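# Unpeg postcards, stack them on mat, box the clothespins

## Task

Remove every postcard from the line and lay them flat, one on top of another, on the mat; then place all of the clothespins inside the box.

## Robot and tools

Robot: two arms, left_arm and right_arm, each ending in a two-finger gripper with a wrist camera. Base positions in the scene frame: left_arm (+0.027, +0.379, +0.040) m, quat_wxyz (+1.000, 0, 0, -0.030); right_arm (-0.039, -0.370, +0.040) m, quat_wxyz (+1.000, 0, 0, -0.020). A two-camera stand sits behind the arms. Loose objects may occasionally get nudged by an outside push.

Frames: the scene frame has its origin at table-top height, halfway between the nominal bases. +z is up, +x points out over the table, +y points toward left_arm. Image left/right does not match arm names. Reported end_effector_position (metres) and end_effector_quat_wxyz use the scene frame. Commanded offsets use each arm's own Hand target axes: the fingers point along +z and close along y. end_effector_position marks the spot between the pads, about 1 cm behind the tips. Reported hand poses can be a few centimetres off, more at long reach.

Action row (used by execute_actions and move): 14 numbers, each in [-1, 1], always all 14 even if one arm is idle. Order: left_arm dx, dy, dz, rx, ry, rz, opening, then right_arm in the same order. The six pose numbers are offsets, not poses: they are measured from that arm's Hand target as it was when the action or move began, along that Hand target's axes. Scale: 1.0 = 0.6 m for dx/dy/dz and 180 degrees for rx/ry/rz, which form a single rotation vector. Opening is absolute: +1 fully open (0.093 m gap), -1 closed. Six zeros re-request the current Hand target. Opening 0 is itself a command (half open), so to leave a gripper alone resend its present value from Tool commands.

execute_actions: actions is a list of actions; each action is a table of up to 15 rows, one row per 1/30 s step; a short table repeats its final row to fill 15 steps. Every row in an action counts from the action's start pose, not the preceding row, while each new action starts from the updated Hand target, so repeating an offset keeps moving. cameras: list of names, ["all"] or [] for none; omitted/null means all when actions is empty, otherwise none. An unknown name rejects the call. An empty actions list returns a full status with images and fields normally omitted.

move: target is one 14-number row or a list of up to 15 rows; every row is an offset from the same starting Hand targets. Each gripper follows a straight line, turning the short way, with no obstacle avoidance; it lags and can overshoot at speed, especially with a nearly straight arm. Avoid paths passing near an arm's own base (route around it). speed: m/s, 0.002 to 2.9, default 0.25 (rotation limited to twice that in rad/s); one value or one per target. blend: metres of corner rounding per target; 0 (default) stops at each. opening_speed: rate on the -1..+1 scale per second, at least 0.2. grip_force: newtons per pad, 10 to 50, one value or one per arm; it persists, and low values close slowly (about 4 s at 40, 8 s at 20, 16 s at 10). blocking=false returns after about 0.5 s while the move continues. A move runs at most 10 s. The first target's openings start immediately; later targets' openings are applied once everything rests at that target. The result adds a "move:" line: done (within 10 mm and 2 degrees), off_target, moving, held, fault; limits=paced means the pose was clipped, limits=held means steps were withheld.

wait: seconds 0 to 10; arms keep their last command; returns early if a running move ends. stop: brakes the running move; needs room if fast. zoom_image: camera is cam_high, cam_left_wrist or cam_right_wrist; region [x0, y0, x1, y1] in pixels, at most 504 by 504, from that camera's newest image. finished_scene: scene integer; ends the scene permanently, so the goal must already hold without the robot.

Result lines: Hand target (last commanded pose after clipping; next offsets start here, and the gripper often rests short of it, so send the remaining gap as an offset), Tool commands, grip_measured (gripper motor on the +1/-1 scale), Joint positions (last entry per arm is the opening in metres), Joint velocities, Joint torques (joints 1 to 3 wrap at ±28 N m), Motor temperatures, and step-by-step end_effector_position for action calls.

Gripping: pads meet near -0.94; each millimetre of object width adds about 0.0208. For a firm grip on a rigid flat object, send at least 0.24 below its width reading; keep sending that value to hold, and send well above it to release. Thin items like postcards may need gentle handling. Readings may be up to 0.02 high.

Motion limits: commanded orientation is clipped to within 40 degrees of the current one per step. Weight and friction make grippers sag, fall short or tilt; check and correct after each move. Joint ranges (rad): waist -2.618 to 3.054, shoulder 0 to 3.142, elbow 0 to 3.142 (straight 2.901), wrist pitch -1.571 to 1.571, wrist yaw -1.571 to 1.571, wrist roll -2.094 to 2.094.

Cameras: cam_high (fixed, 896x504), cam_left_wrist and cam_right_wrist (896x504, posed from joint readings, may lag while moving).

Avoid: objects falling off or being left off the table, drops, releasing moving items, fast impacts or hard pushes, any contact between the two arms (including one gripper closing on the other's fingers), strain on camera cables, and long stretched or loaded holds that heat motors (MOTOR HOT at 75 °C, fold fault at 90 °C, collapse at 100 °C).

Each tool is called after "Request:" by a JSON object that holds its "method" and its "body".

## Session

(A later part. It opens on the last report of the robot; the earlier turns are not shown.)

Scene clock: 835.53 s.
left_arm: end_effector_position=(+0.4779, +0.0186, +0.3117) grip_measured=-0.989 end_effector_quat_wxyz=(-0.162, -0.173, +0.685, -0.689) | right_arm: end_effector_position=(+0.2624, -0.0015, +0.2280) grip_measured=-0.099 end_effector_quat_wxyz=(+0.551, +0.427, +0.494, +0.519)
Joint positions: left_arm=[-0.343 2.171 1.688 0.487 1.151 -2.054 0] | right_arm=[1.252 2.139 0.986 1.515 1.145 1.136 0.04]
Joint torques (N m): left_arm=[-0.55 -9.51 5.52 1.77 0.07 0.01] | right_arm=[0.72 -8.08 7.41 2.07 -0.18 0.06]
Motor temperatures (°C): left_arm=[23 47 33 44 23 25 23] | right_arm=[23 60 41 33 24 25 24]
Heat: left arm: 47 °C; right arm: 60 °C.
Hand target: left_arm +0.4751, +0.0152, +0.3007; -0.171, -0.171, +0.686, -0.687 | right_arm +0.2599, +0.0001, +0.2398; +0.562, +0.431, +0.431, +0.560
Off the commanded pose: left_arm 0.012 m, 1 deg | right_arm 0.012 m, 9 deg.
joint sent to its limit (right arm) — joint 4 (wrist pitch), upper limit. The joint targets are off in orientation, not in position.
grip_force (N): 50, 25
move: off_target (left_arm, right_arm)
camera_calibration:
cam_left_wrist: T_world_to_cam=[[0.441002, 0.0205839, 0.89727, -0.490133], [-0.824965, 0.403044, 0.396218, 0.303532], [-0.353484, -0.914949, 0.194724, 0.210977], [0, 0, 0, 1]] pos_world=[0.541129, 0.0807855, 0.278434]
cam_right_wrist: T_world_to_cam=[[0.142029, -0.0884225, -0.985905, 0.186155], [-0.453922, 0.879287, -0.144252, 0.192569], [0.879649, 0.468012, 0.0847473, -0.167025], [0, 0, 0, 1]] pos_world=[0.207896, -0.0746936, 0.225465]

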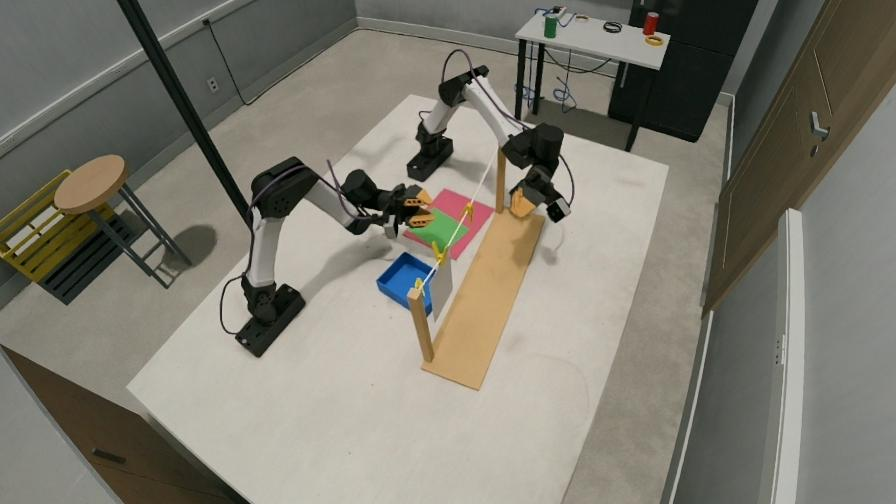

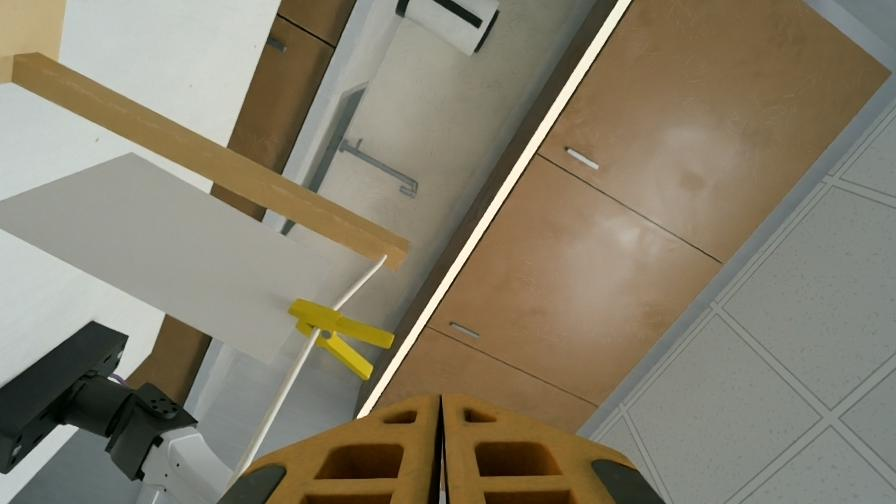

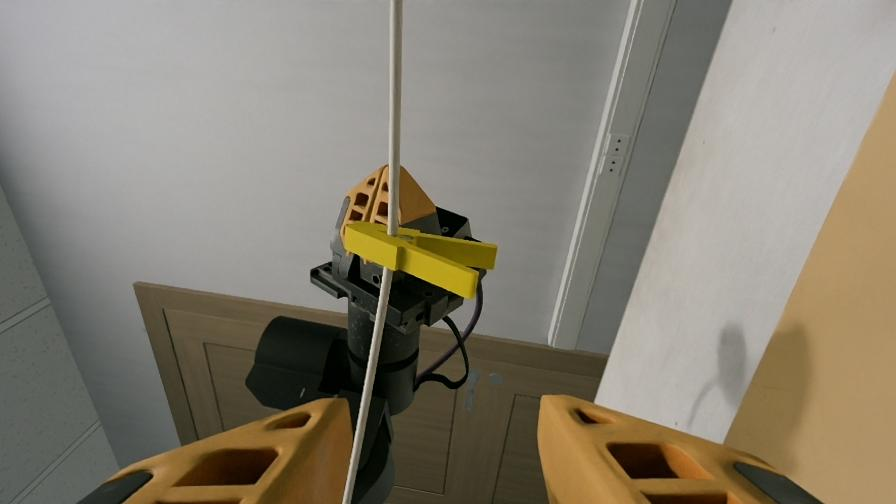

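Request:
{"method": "move", "body": {"target": [[0,0,0,0,0,0,-1,0.0217,-0.0088,0.1305,0,0,0,-1],[0,0,0,0,0,0,-1,0.0217,-0.0383,0.157,0,0,0,-1],[0,0,0,0,0,0,-1,0.0217,-0.0465,0.1877,0,0,0,-1],[0,0,0,0,0,0,-1,0.0217,-0.0435,0.209,0,0,0,-1],[0,0,0,0,0,0,-1,0.0217,-0.0328,0.2273,0,0,0,-1]], "speed": 0.1, "blend": [0.01,0.01,0.01,0.005,0], "cameras": ["all"]}}

Request:
{"method": "zoom_image", "body": {"camera": "cam_high", "region": [430, 160, 540, 260]}}

Scene clock: 860.43 s.
left_arm: end_effector_position=(+0.4779, +0.0186, +0.3117) grip_measured=-0.989 end_effector_quat_wxyz=(-0.162, -0.173, +0.685, -0.689) | right_arm: end_effector_position=(+0.3933, +0.0100, +0.2473) grip_measured=-0.988 end_effector_quat_wxyz=(+0.568, +0.428, +0.442, +0.547)
Joint positions: left_arm=[-0.343 2.171 1.688 0.487 1.151 -2.054 0] | right_arm=[0.994 2.354 1.406 1.358 0.915 1.204 0]
Joint torques (N m): left_arm=[-0.64 -9.48 5.45 1.76 0.11 0.04] | right_arm=[-0.39 -10.76 8.51 1.51 -0.38 0.09]
Motor temperatures (°C): left_arm=[23 48 33 45 23 25 23] | right_arm=[23 56 43 35 24 25 24]
Heat: left arm: 48 °C; right arm: 56 °C.
Hand target: left_arm +0.4751, +0.0152, +0.3007; -0.171, -0.171, +0.686, -0.687 | right_arm +0.3967, +0.0130, +0.2562; +0.561, +0.431, +0.431, +0.560
Off the commanded pose: left_arm 0.012 m, 1 deg | right_arm 0.010 m, 2 deg.
grip_force (N): 50, 25
move: off_target (left_arm); blend cut to 0.0095 m at target 2, 0.0065 m at target 3
camera_calibration:
cam_left_wrist: T_world_to_cam=[[0.441002, 0.0205839, 0.89727, -0.490133], [-0.824965, 0.403044, 0.396218, 0.303532], [-0.353484, -0.914949, 0.194724, 0.210977], [0, 0, 0, 1]] pos_world=[0.541129, 0.0807855, 0.278434]
cam_right_wrist: T_world_to_cam=[[0.235025, -0.0279939, -0.971586, 0.146968], [-0.412688, 0.902141, -0.125821, 0.223614], [0.88003, 0.430533, 0.200473, -0.317531], [0, 0, 0, 1]] pos_world=[0.337179, -0.0609096, 0.234584]

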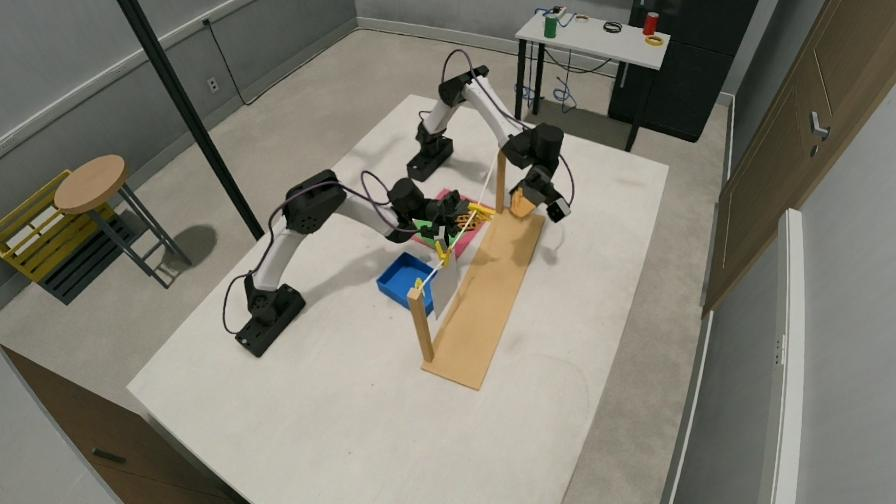

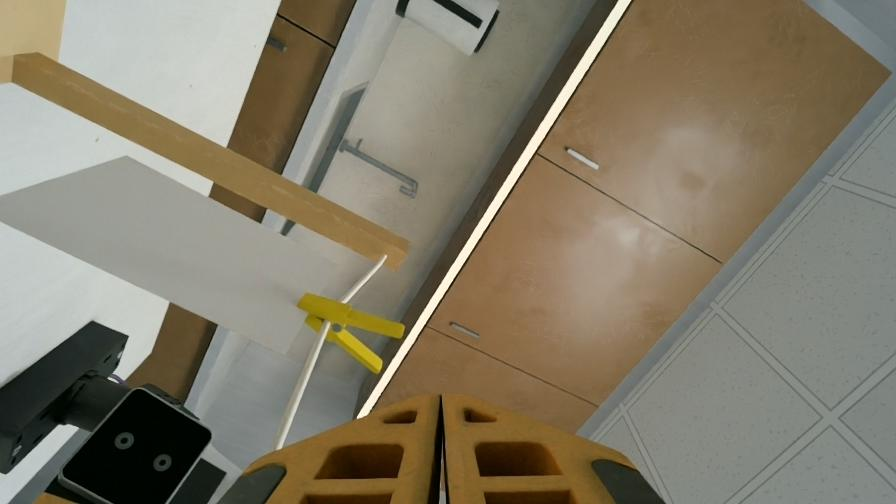

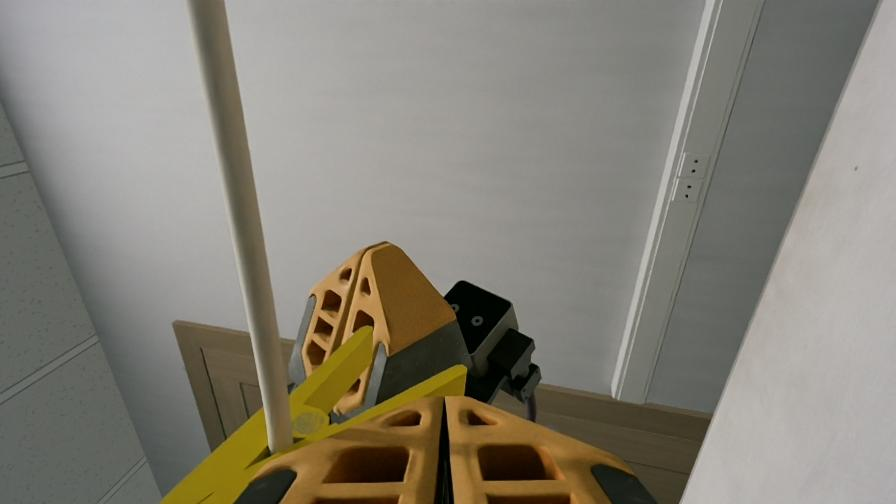

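Scaled by 4.582 from the camera's 896x504 image, which has a finer 1280x720 frame.

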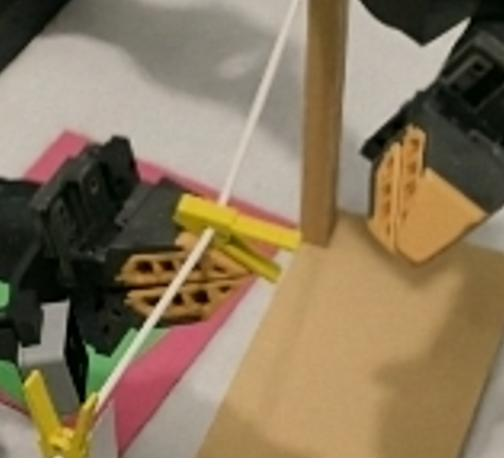

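Request:
{"method": "move", "body": {"target": [[0.0208,0.0318,0.0083,0,0,0.211,1,0,0.0051,-0.0193,0,0,0,-1],[0.1135,0.081,0.0083,0,0,0.211,1,0,0.0051,-0.0193,0,0,0,-1]], "speed": 0.1, "blend": [0,0], "cameras": ["all"]}}

Request:
{"method": "zoom_image", "body": {"camera": "cam_high", "region": [430, 160, 540, 260]}}

Scene clock: 895.10 s.
left_arm: end_effector_position=(+0.3937, +0.0061, +0.2811) grip_measured=+1.000 end_effector_quat_wxyz=(+0.045, +0.057, +0.711, -0.700) | right_arm: end_effector_position=(+0.3888, +0.0144, +0.2478) grip_measured=-0.988 end_effector_quat_wxyz=(+0.565, +0.426, +0.443, +0.551)
Joint positions: left_arm=[-0.444 1.967 1.273 0.659 1.082 -1.396 0.093] | right_arm=[1.005 2.354 1.406 1.362 0.917 1.204 0]
Joint torques (N m): left_arm=[0.31 -11.1 4.85 1.86 -0.09 0.09] | right_arm=[0.47 -12.11 5.65 1.75 -0.2 -0.06]
Motor temperatures (°C): left_arm=[23 47 33 44 23 25 23] | right_arm=[23 61 45 35 24 25 24]
Heat: left arm: 47 °C; right arm: 61 °C.
Hand target: left_arm +0.3921, +0.0100, +0.2897; +0.062, +0.061, +0.704, -0.705 | right_arm +0.3847, +0.0130, +0.2562; +0.561, +0.431, +0.430, +0.560
Off the commanded pose: left_arm 0.010 m, 2 deg | right_arm 0.009 m, 2 deg.
grip_force (N): 50, 25
move: done
camera_calibration:
cam_left_wrist: T_world_to_cam=[[-0.164452, -0.0021284, 0.986383, -0.211802], [-0.889689, 0.43212, -0.147398, 0.42943], [-0.425922, -0.901814, -0.0729564, 0.279394], [0, 0, 0, 1]] pos_world=[0.466228, 0.0659455, 0.292599]
cam_right_wrist: T_world_to_cam=[[0.236389, -0.0224755, -0.971399, 0.147886], [-0.420917, 0.89869, -0.123223, 0.220542], [0.875756, 0.438007, 0.20298, -0.314592], [0, 0, 0, 1]] pos_world=[0.333377, -0.0570813, 0.234688]

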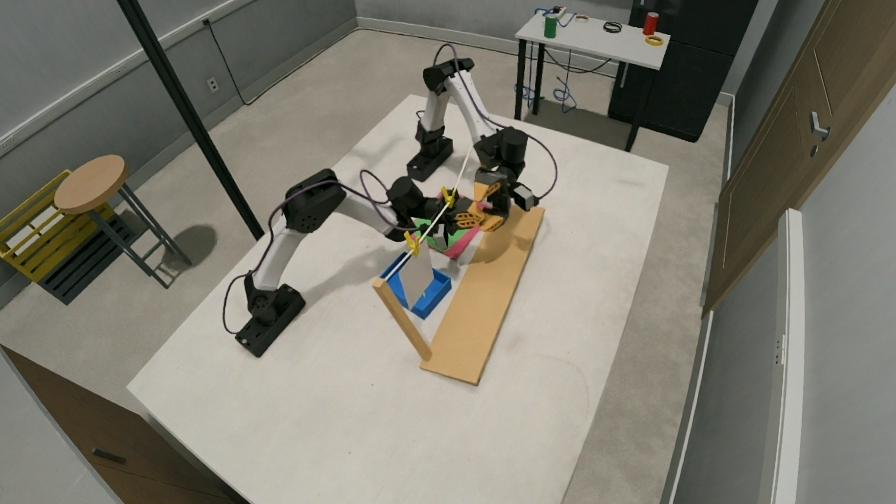

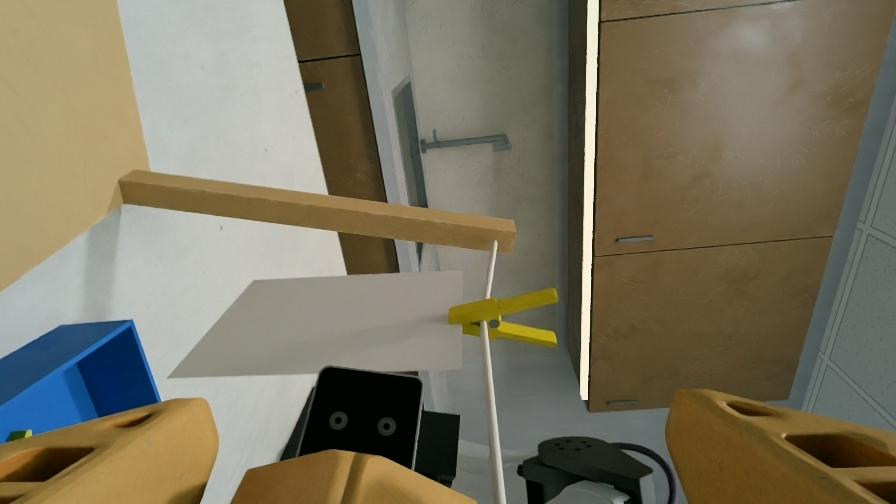

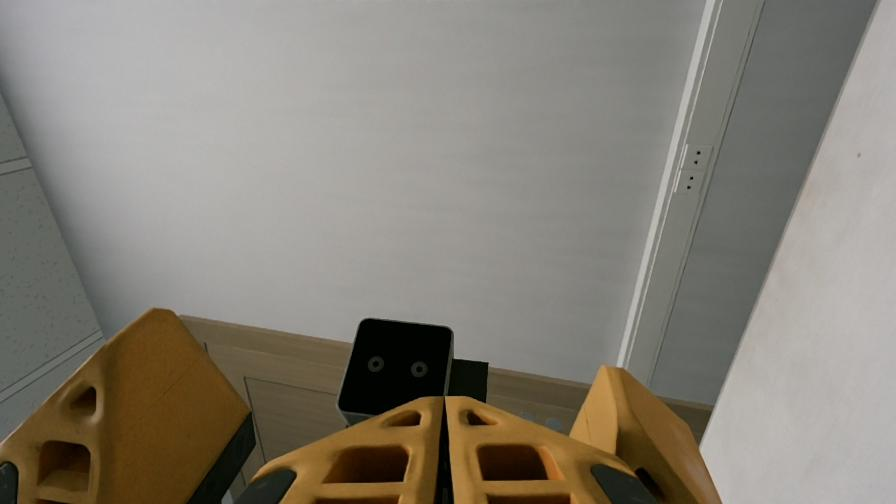

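Scaled by 4.582 from the camera's 896x504 image, which has a finer 1280x720 frame.

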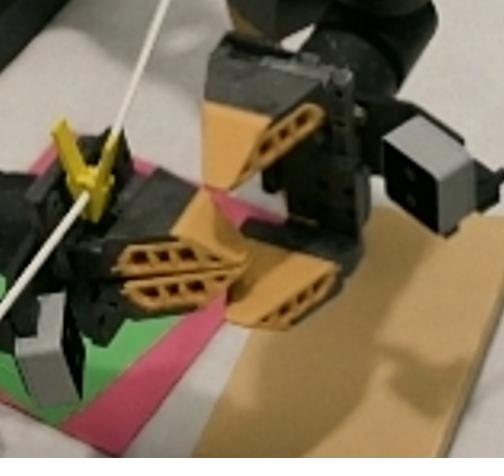

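Request:
{"method": "move", "body": {"target": [-0.1427,0.0065,-0.0083,0,0,0,1,0,0.0073,-0.2222,0,0,0,-1], "speed": 0.06, "cameras": ["all"]}}

Scene clock: 904.40 s.
left_arm: end_effector_position=(+0.4742, +0.0184, +0.3089) grip_measured=+1.000 end_effector_quat_wxyz=(+0.071, +0.059, +0.703, -0.705) | right_arm: end_effector_position=(+0.2596, +0.0210, +0.2013) grip_measured=-0.988 end_effector_quat_wxyz=(+0.549, +0.427, +0.503, +0.512)
Joint positions: left_arm=[-0.347 2.161 1.658 0.512 1.147 -1.396 0.093] | right_arm=[1.278 2.251 1.072 1.514 1.171 1.145 0]
Joint torques (N m): left_arm=[-0.1 -7.9 8.88 1.58 0.14 0.08] | right_arm=[0.36 -13.09 4.33 2.1 -0.14 0.06]
Motor temperatures (°C): left_arm=[23 46 33 44 23 25 23] | right_arm=[23 63 44 35 24 25 24]
Heat: left arm: 46 °C; right arm: 63 °C.
Hand target: left_arm +0.4771, +0.0152, +0.3008; +0.062, +0.061, +0.704, -0.705 | right_arm +0.2548, +0.0131, +0.2259; +0.561, +0.431, +0.430, +0.560
Off the commanded pose: left_arm 0.009 m, 1 deg | right_arm 0.026 m, 10 deg.
joint sent to its limit (right arm) — joint 4 (wrist pitch), upper limit. The joint targets are off in orientation, not in position.
grip_force (N): 50, 25
move: off_target (right_arm)
camera_calibration:
cam_left_wrist: T_world_to_cam=[[-0.203526, 0.0121406, 0.978994, -0.205472], [-0.896315, 0.400031, -0.191298, 0.516994], [-0.393951, -0.916421, -0.070535, 0.311238], [0, 0, 0, 1]] pos_world=[0.544183, 0.0809059, 0.322009]
cam_right_wrist: T_world_to_cam=[[0.124031, -0.102279, -0.986993, 0.167481], [-0.458843, 0.87603, -0.14844, 0.169866], [0.879818, 0.471286, 0.0617248, -0.168247], [0, 0, 0, 1]] pos_world=[0.205196, -0.0523851, 0.200903]

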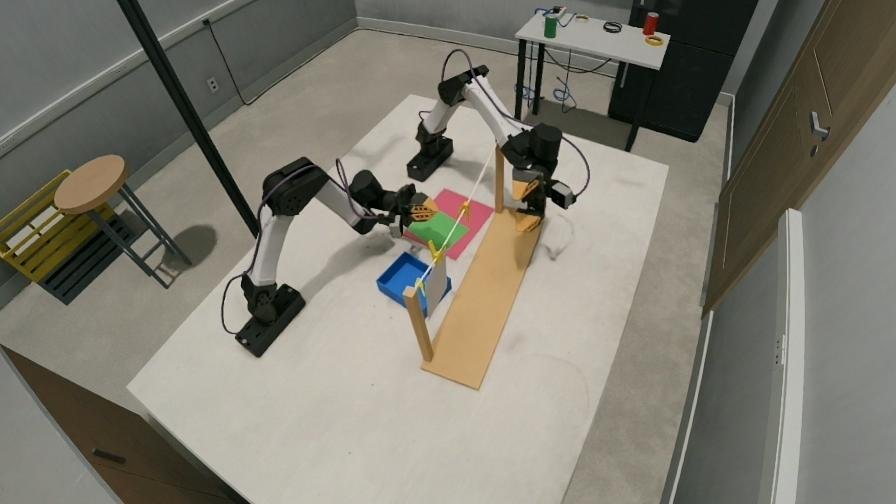

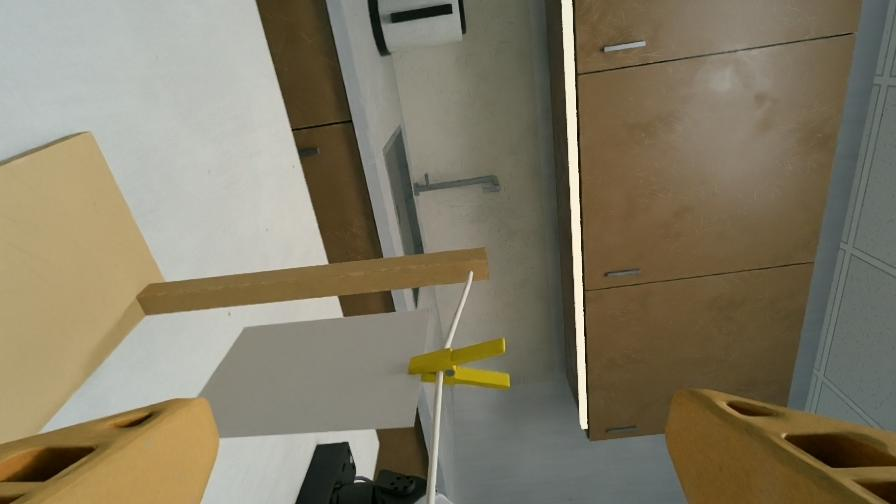

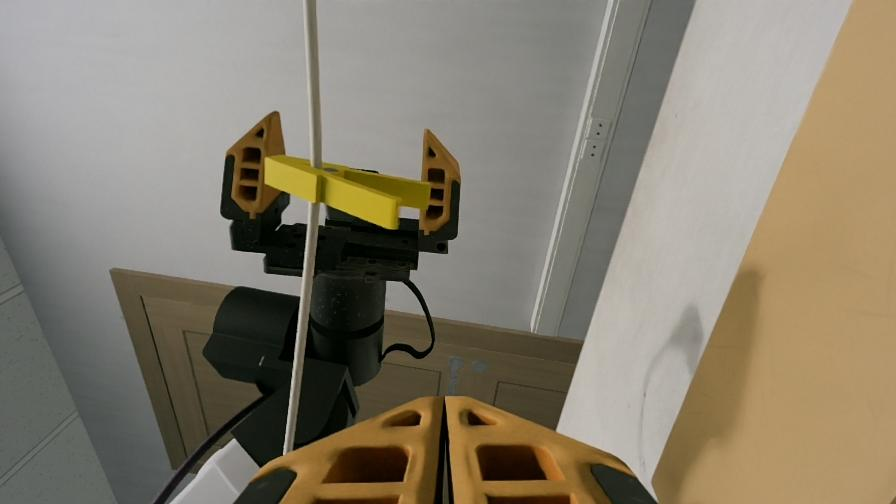

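Request:
{"method": "move", "body": {"target": [[-0.0065,-0.2002,-0.075,0,0,0,1,-0.1883,0.263,0.0098,0,0.2,-0.15,-1],[0.3277,-0.225,-0.125,-0.1384,-0.1154,0.4336,1,-0.2717,0.3123,0.2128,0,0.45,-0.345,-1],[0.364,0.1747,-0.025,-0.1384,-0.1154,0.4336,1,-0.2683,0.2545,0.3008,0,0.79,-0.608,-1],[0.2125,0.2268,0.0583,0,0,0.4444,1,-0.2683,0.2545,0.3008,0,0.79,-0.608,0.3]], "speed": [0.3,0.35,0.3,0.15], "blend": [0.03,0.04,0.02,0], "cameras": ["all"]}}

Request:
{"method": "zoom_image", "body": {"camera": "cam_high", "region": [360, 170, 560, 350]}}

Scene clock: 943.73 s.
left_arm: end_effector_position=(+0.3682, -0.0203, +0.1411) grip_measured=+1.000 end_effector_quat_wxyz=(+0.491, +0.497, +0.509, -0.503) | right_arm: end_effector_position=(+0.3867, -0.1539, +0.4110) grip_measured=+0.298 end_effector_quat_wxyz=(-0.367, +0.641, -0.666, +0.103)
Joint positions: left_arm=[-0.533 2.292 1.087 1.184 0.976 -0.006 0.093] | right_arm=[0.5 2.131 2.841 -1.5 -0.023 -1.062 0.06]
Joint torques (N m): left_arm=[0.77 -8.43 7.38 1.65 0.1 0.11] | right_arm=[0.96 -7.91 6.97 1.96 -0.09 -0.12]
Motor temperatures (°C): left_arm=[23 43 37 43 23 25 23] | right_arm=[23 60 41 37 24 25 24]
Heat: left arm: 43 °C; right arm: 60 °C.
Hand target: left_arm +0.3752, -0.0201, +0.1446; +0.500, +0.499, +0.500, -0.500 | right_arm +0.3895, -0.1478, +0.4201; -0.041, +0.703, -0.710, +0.009
Off the commanded pose: left_arm 0.008 m, 2 deg | right_arm 0.011 m, 45 deg; orientation clipped.
elbow stopped short (right arm): the move would have taken joint 3 (elbow) straighter than the controller allows.
grip_force (N): 50, 25
move: off_target (right_arm); target 4's new opening was sent with right_arm's hand 0.011 m and 45 deg from that target; limits=paced
camera_calibration:
cam_left_wrist: T_world_to_cam=[[-0.999941, 0.0105254, 0.00249948, 0.368822], [0.00222406, 0.426124, -0.904662, 0.175771], [-0.010587, -0.904603, -0.426123, 0.131465], [0, 0, 0, 1]] pos_world=[0.369802, 0.0401418, 0.214112]
cam_right_wrist: T_world_to_cam=[[0.774437, -0.16719, 0.610159, -0.577125], [-0.194413, -0.980674, -0.0219587, -0.0274524], [0.602038, -0.101617, -0.791975, 0.159491], [0, 0, 0, 1]] pos_world=[0.34559, -0.107204, 0.477848]

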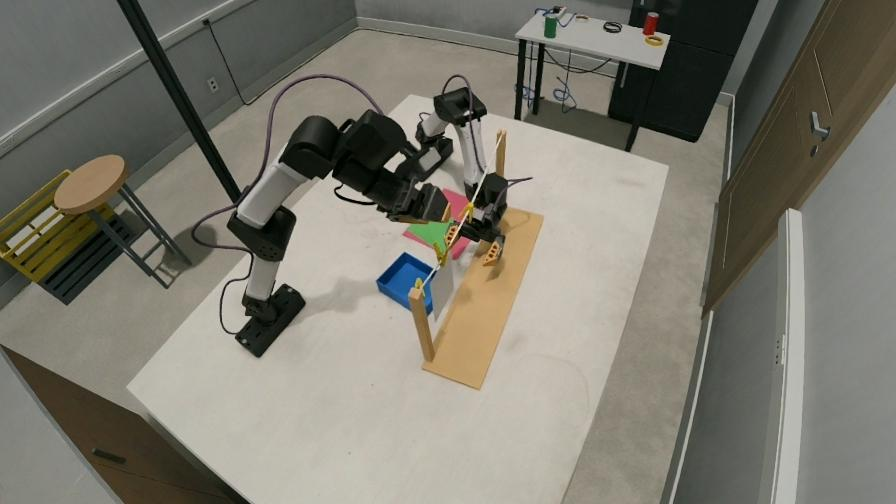

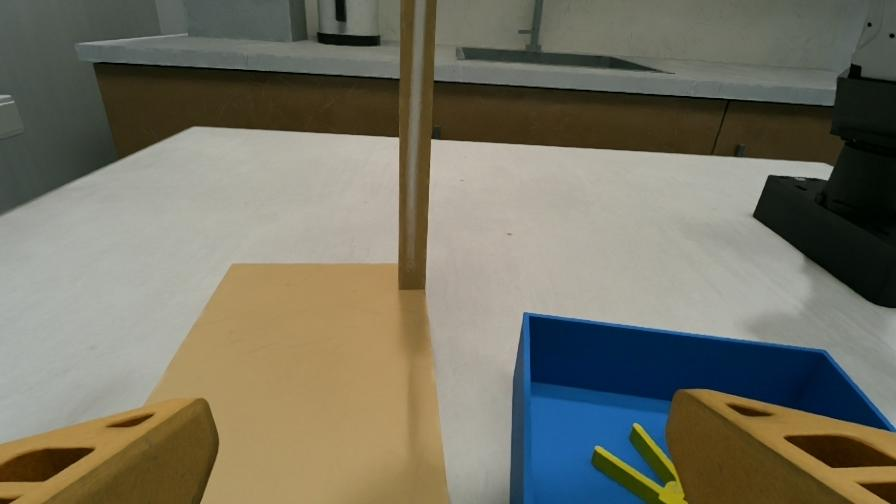

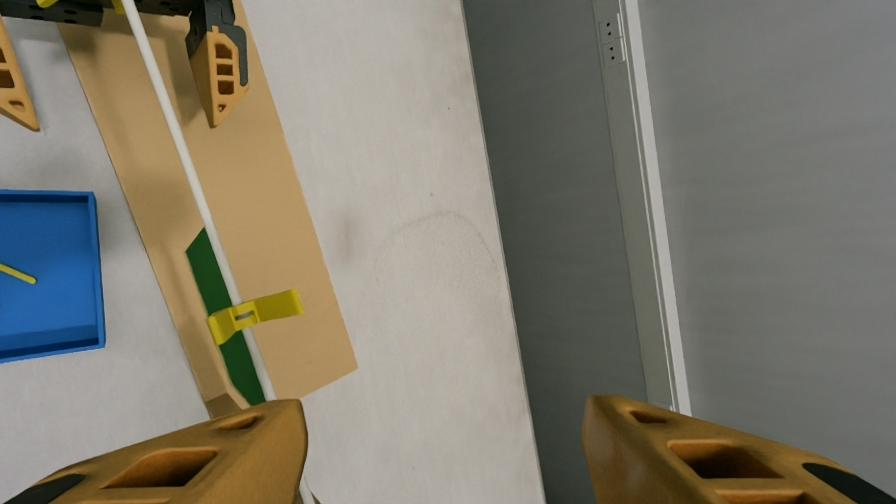

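Scaled by 2.520 from the camera's 896x504 image, which has a finer 1280x720 frame.

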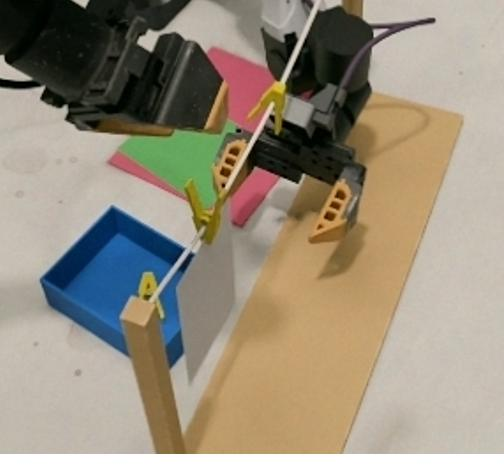

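Request:
{"method": "move", "body": {"target": [[-0.002,0.013,0.163,0,0,0,1,0.0047,0.1662,-0.012,0.144,0.013,-0.007,0.8],[-0.002,0.013,0.163,0,0,0,-1,0.0047,0.1662,-0.012,0.144,0.013,-0.007,0.8]], "speed": 0.12, "opening_speed": 1.0, "grip_force": [25,50], "cameras": ["all"]}}

Request:
{"method": "zoom_image", "body": {"camera": "cam_high", "region": [360, 190, 520, 350]}}

Scene clock: 983.07 s.
left_arm: end_effector_position=(+0.3784, -0.1122, +0.1415) grip_measured=-0.989 end_effector_quat_wxyz=(+0.487, +0.500, +0.508, -0.504) | right_arm: end_effector_position=(+0.2962, -0.1462, +0.4112) grip_measured=+0.798 end_effector_quat_wxyz=(-0.281, +0.679, -0.646, +0.208)
Joint positions: left_arm=[-0.679 2.452 1.441 0.987 0.841 -0.006 0] | right_arm=[0.773 1.869 2.492 -1.559 0.355 -1.006 0.084]
Joint torques (N m): left_arm=[-0.44 -9.78 8.57 1.73 -0.11 0.1] | right_arm=[0.55 -9.29 4.34 1.53 0.09 0.17]
Motor temperatures (°C): left_arm=[23 44 36 43 23 25 23] | right_arm=[23 56 41 36 24 25 24]
Heat: left arm: 44 °C; right arm: 56 °C.
Hand target: left_arm +0.3830, -0.1179, +0.1459; +0.500, +0.500, +0.500, -0.500 | right_arm +0.2894, -0.1499, +0.4201; -0.183, +0.683, -0.683, +0.183
Off the commanded pose: left_arm 0.009 m, 2 deg | right_arm 0.012 m, 12 deg.
elbow stopped short (right arm): the move would have taken joint 3 (elbow) straighter than the controller allows.
joint sent to its limit (right arm) — joint 4 (wrist pitch), lower limit. The joint targets are off in orientation, not in position.
grip_force (N): 25, 50
move: off_target (right_arm)
camera_calibration:
cam_left_wrist: T_world_to_cam=[[-0.999761, 0.0216508, 0.0030502, 0.381082], [0.00655785, 0.430006, -0.902802, 0.213783], [-0.020858, -0.902566, -0.430046, 0.053175], [0, 0, 0, 1]] pos_world=[0.380698, -0.052185, 0.214709]
cam_right_wrist: T_world_to_cam=[[0.755188, -0.000140159, 0.655509, -0.494539], [-0.214458, -0.945021, 0.246867, -0.136878], [0.619435, -0.32701, -0.713698, 0.144576], [0, 0, 0, 1]] pos_world=[0.25456, -0.0821445, 0.461149]

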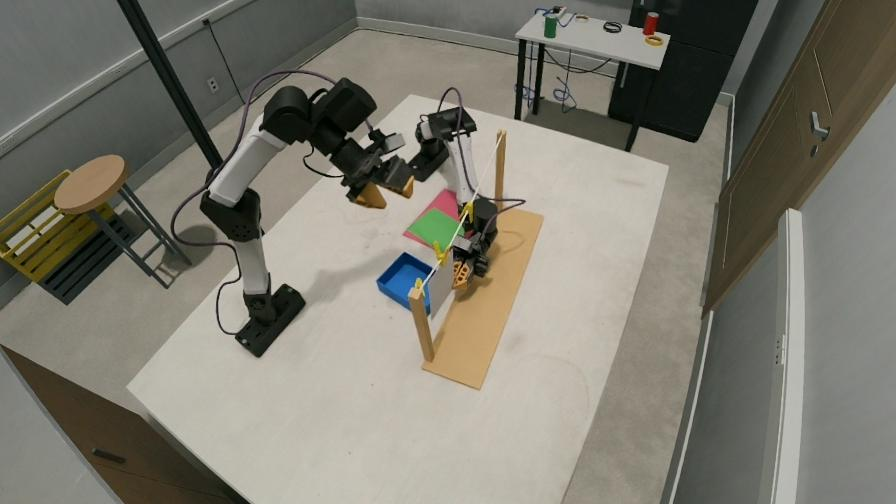

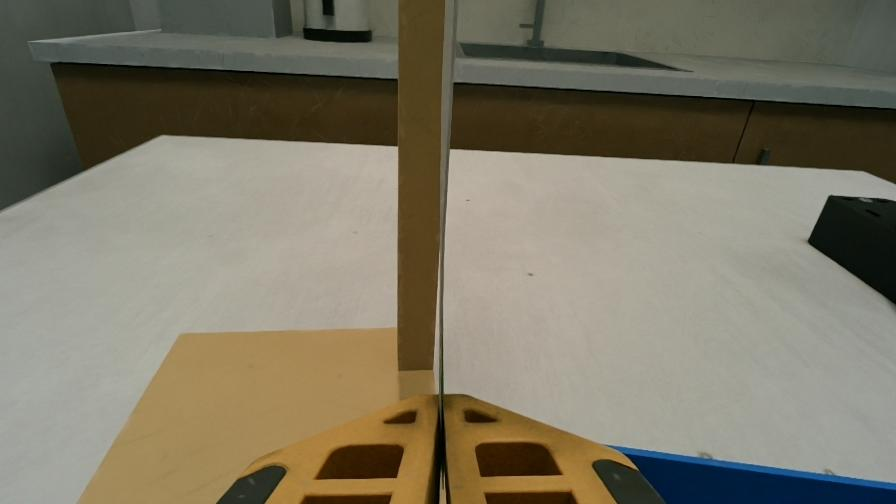

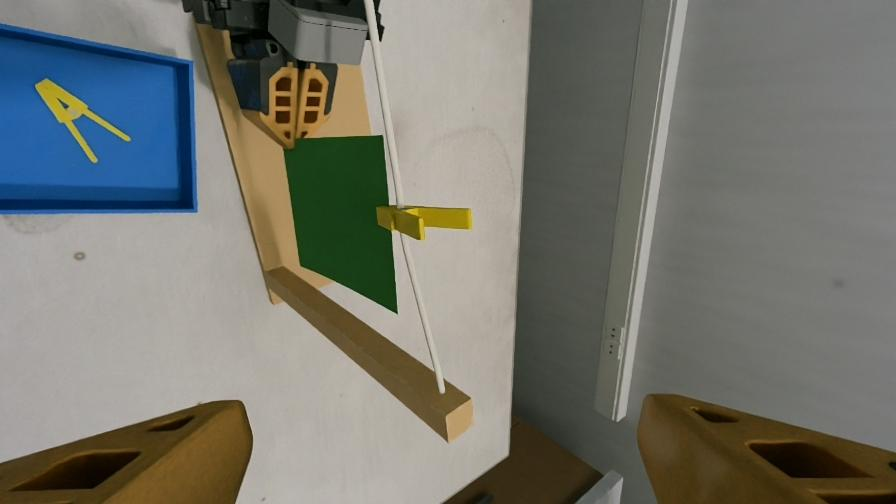

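Scaled by 3.150 from the camera's 896x504 image, which has a finer 1280x720 frame.

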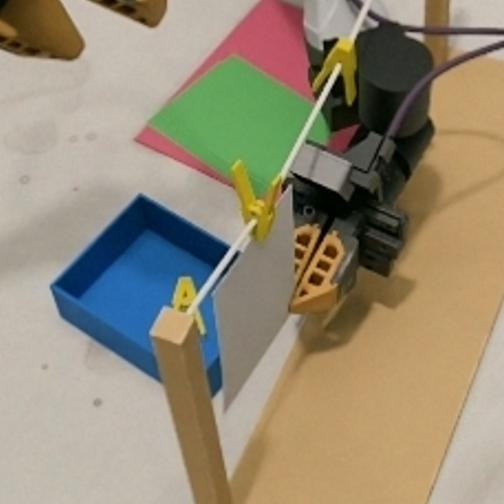

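Request:
{"method": "move", "body": {"target": [[-0.0078,0.0592,0,0,0,0.0833,-1,0,0,0,0,0,0,0.8],[-0.0307,0.1142,0,0,0,0.1667,-1,-0.015,-0.0148,0.101,0,0,0,0.8]], "speed": 0.06, "blend": [0.008,0], "cameras": ["all"]}}

Request:
{"method": "zoom_image", "body": {"camera": "cam_high", "region": [360, 190, 520, 350]}}

Scene clock: 998.77 s.
left_arm: end_effector_position=(+0.4463, -0.1169, +0.1604) grip_measured=-0.989 end_effector_quat_wxyz=(+0.604, +0.610, +0.366, -0.359) | right_arm: end_effector_position=(+0.3247, -0.1408, +0.3652) grip_measured=+0.798 end_effector_quat_wxyz=(-0.225, +0.686, -0.662, +0.200)
Joint positions: left_arm=[-0.602 2.574 1.785 0.769 0.905 0.51 0] | right_arm=[0.731 1.984 2.492 -1.559 0.338 -1.006 0.084]
Joint torques (N m): left_arm=[0.42 -10.85 9.62 1.62 0.08 0.14] | right_arm=[-0.85 -7.46 8.01 1.36 -0.08 0.1]
Heat: left arm: 46 °C; right arm: 54 °C.
Hand target: left_arm +0.4515, -0.1179, +0.1643; +0.613, +0.612, +0.354, -0.354 | right_arm +0.3275, -0.1408, +0.3720; -0.183, +0.683, -0.683, +0.183
Off the commanded pose: left_arm 0.007 m, 2 deg | right_arm 0.007 m, 6 deg.
joint sent to its limit (right arm) — joint 4 (wrist pitch), lower limit. The joint targets are off in orientation, not in position.
grip_force (N): 25, 50
move: off_target (right_arm)
camera_calibration:
cam_left_wrist: T_world_to_cam=[[-0.869963, 0.0148653, -0.492892, 0.469747], [0.451275, 0.426932, -0.783633, 0.014501], [0.198782, -0.904162, -0.378123, -0.0479924], [0, 0, 0, 1]] pos_world=[0.411659, -0.0565668, 0.224751]
cam_right_wrist: T_world_to_cam=[[0.81472, 0.0141596, 0.579682, -0.475494], [-0.217337, -0.919367, 0.327916, -0.13935], [0.537583, -0.393146, -0.745949, 0.124932], [0, 0, 0, 1]] pos_world=[0.289947, -0.0722646, 0.414523]

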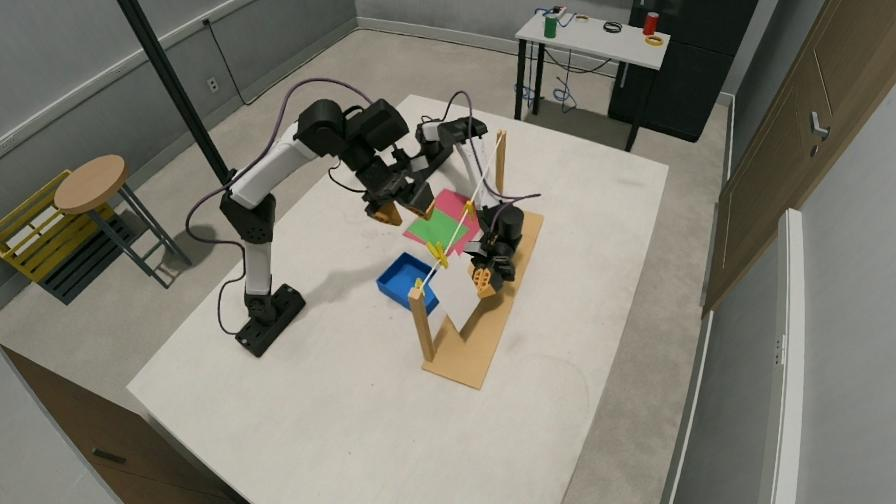

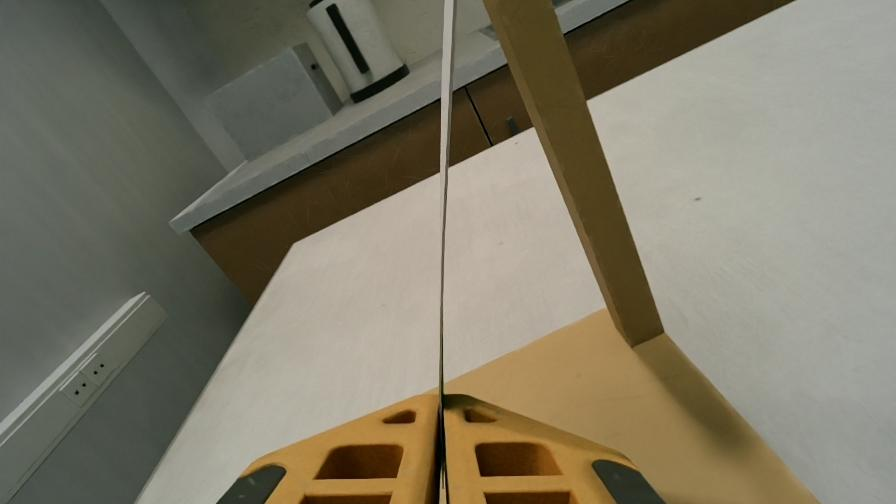

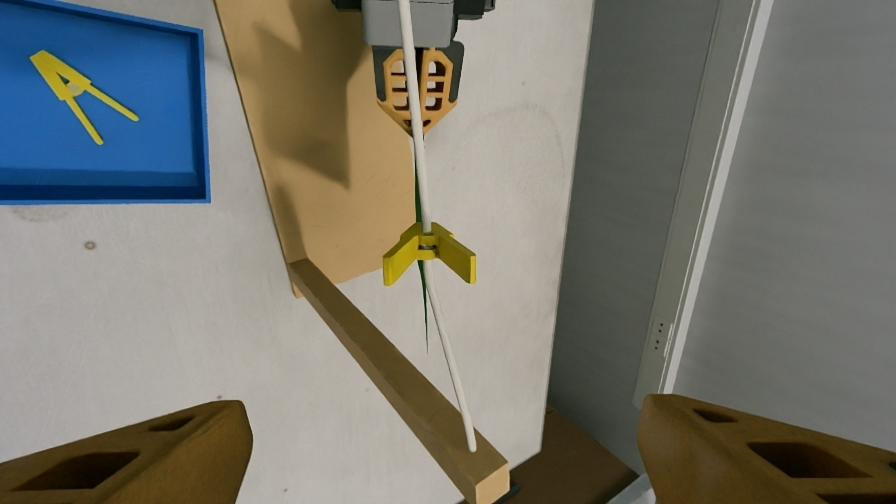

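Scaled by 3.150 from the camera's 896x504 image, which has a finer 1280x720 frame.

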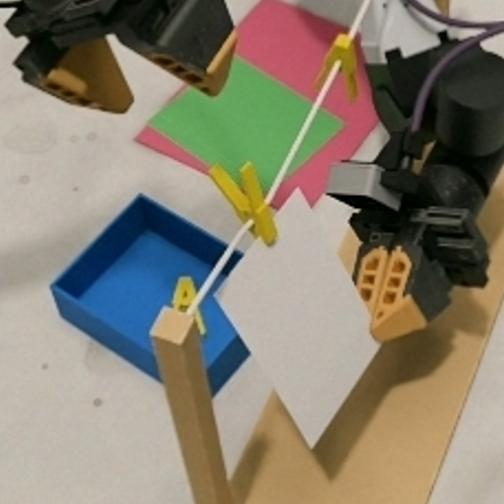

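Request:
{"method": "move", "body": {"target": [[0,0,0,0,0,0,-1,-0.0063,-0.0035,0.129,0,0,0,0.8],[0,0,0,0,0,0,-1,-0.0063,-0.0035,0.129,0,0,0,-1]], "speed": 0.06, "opening_speed": 0.8, "cameras": ["all"]}}

Request:
{"method": "zoom_image", "body": {"camera": "cam_high", "region": [360, 190, 520, 350]}}

Scene clock: 1014.50 s.
left_arm: end_effector_position=(+0.4461, -0.1169, +0.1594) grip_measured=-0.989 end_effector_quat_wxyz=(+0.602, +0.611, +0.367, -0.360) | right_arm: end_effector_position=(+0.3630, -0.1377, +0.3078) grip_measured=-0.777 end_effector_quat_wxyz=(-0.179, +0.683, -0.683, +0.185)
Joint positions: left_arm=[-0.602 2.574 1.785 0.763 0.905 0.511 0] | right_arm=[0.672 2.106 2.455 -1.491 0.306 -1.006 0.008]
Joint torques (N m): left_arm=[0.58 -10.95 9.55 1.66 0.08 0.15] | right_arm=[-0.84 -8.77 5.7 1.39 -0.08 -0.08]
Heat: left arm: 48 °C; right arm: 53 °C.
Hand target: left_arm +0.4515, -0.1179, +0.1643; +0.613, +0.612, +0.354, -0.354 | right_arm +0.3680, -0.1369, +0.3061; -0.183, +0.683, -0.683, +0.183
Off the commanded pose: left_arm 0.007 m, 2 deg | right_arm 0.005 m, 1 deg.
grip_force (N): 25, 50
move: done
camera_calibration:
cam_left_wrist: T_world_to_cam=[[-0.871804, 0.0172762, -0.48955, 0.469645], [0.448661, 0.429306, -0.783837, 0.0152477], [0.196625, -0.902994, -0.382021, -0.0466415], [0, 0, 0, 1]] pos_world=[0.411769, -0.0567765, 0.224049]
cam_right_wrist: T_world_to_cam=[[0.863586, -0.00494739, 0.504176, -0.470654], [-0.225852, -0.897816, 0.378044, -0.118737], [0.450787, -0.440343, -0.776459, 0.0971868], [0, 0, 0, 1]] pos_world=[0.335823, -0.0661368, 0.357642]

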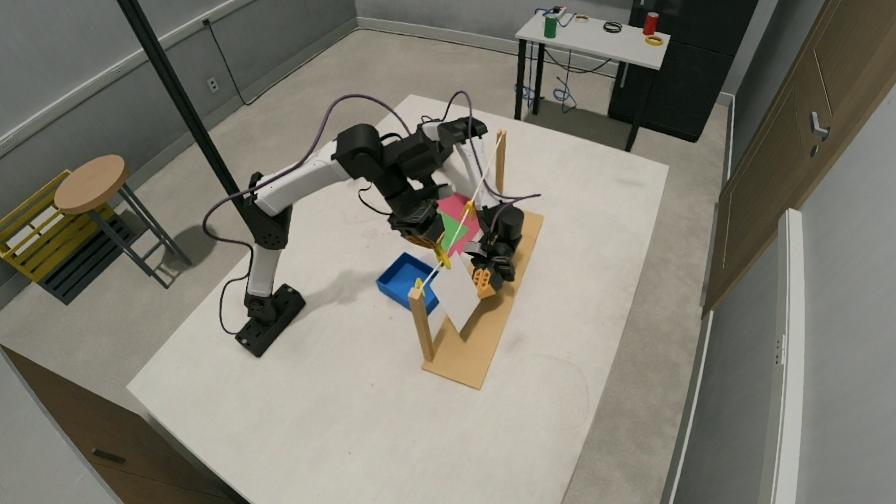

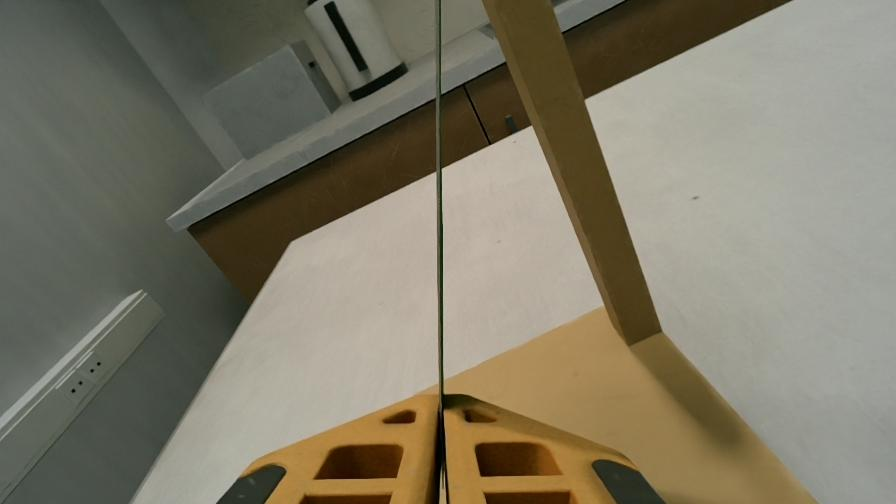

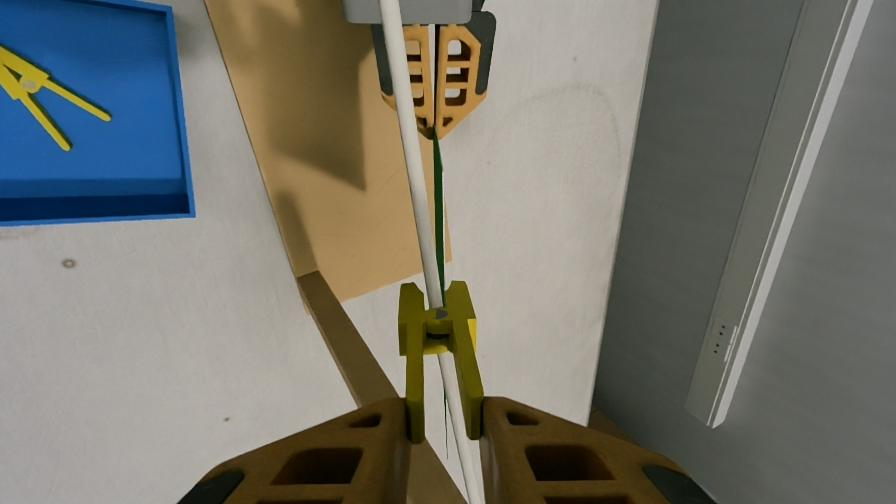

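Scaled by 3.150 from the camera's 896x504 image, which has a finer 1280x720 frame.

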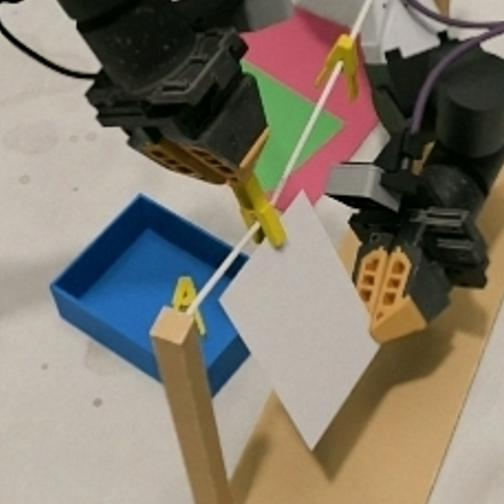

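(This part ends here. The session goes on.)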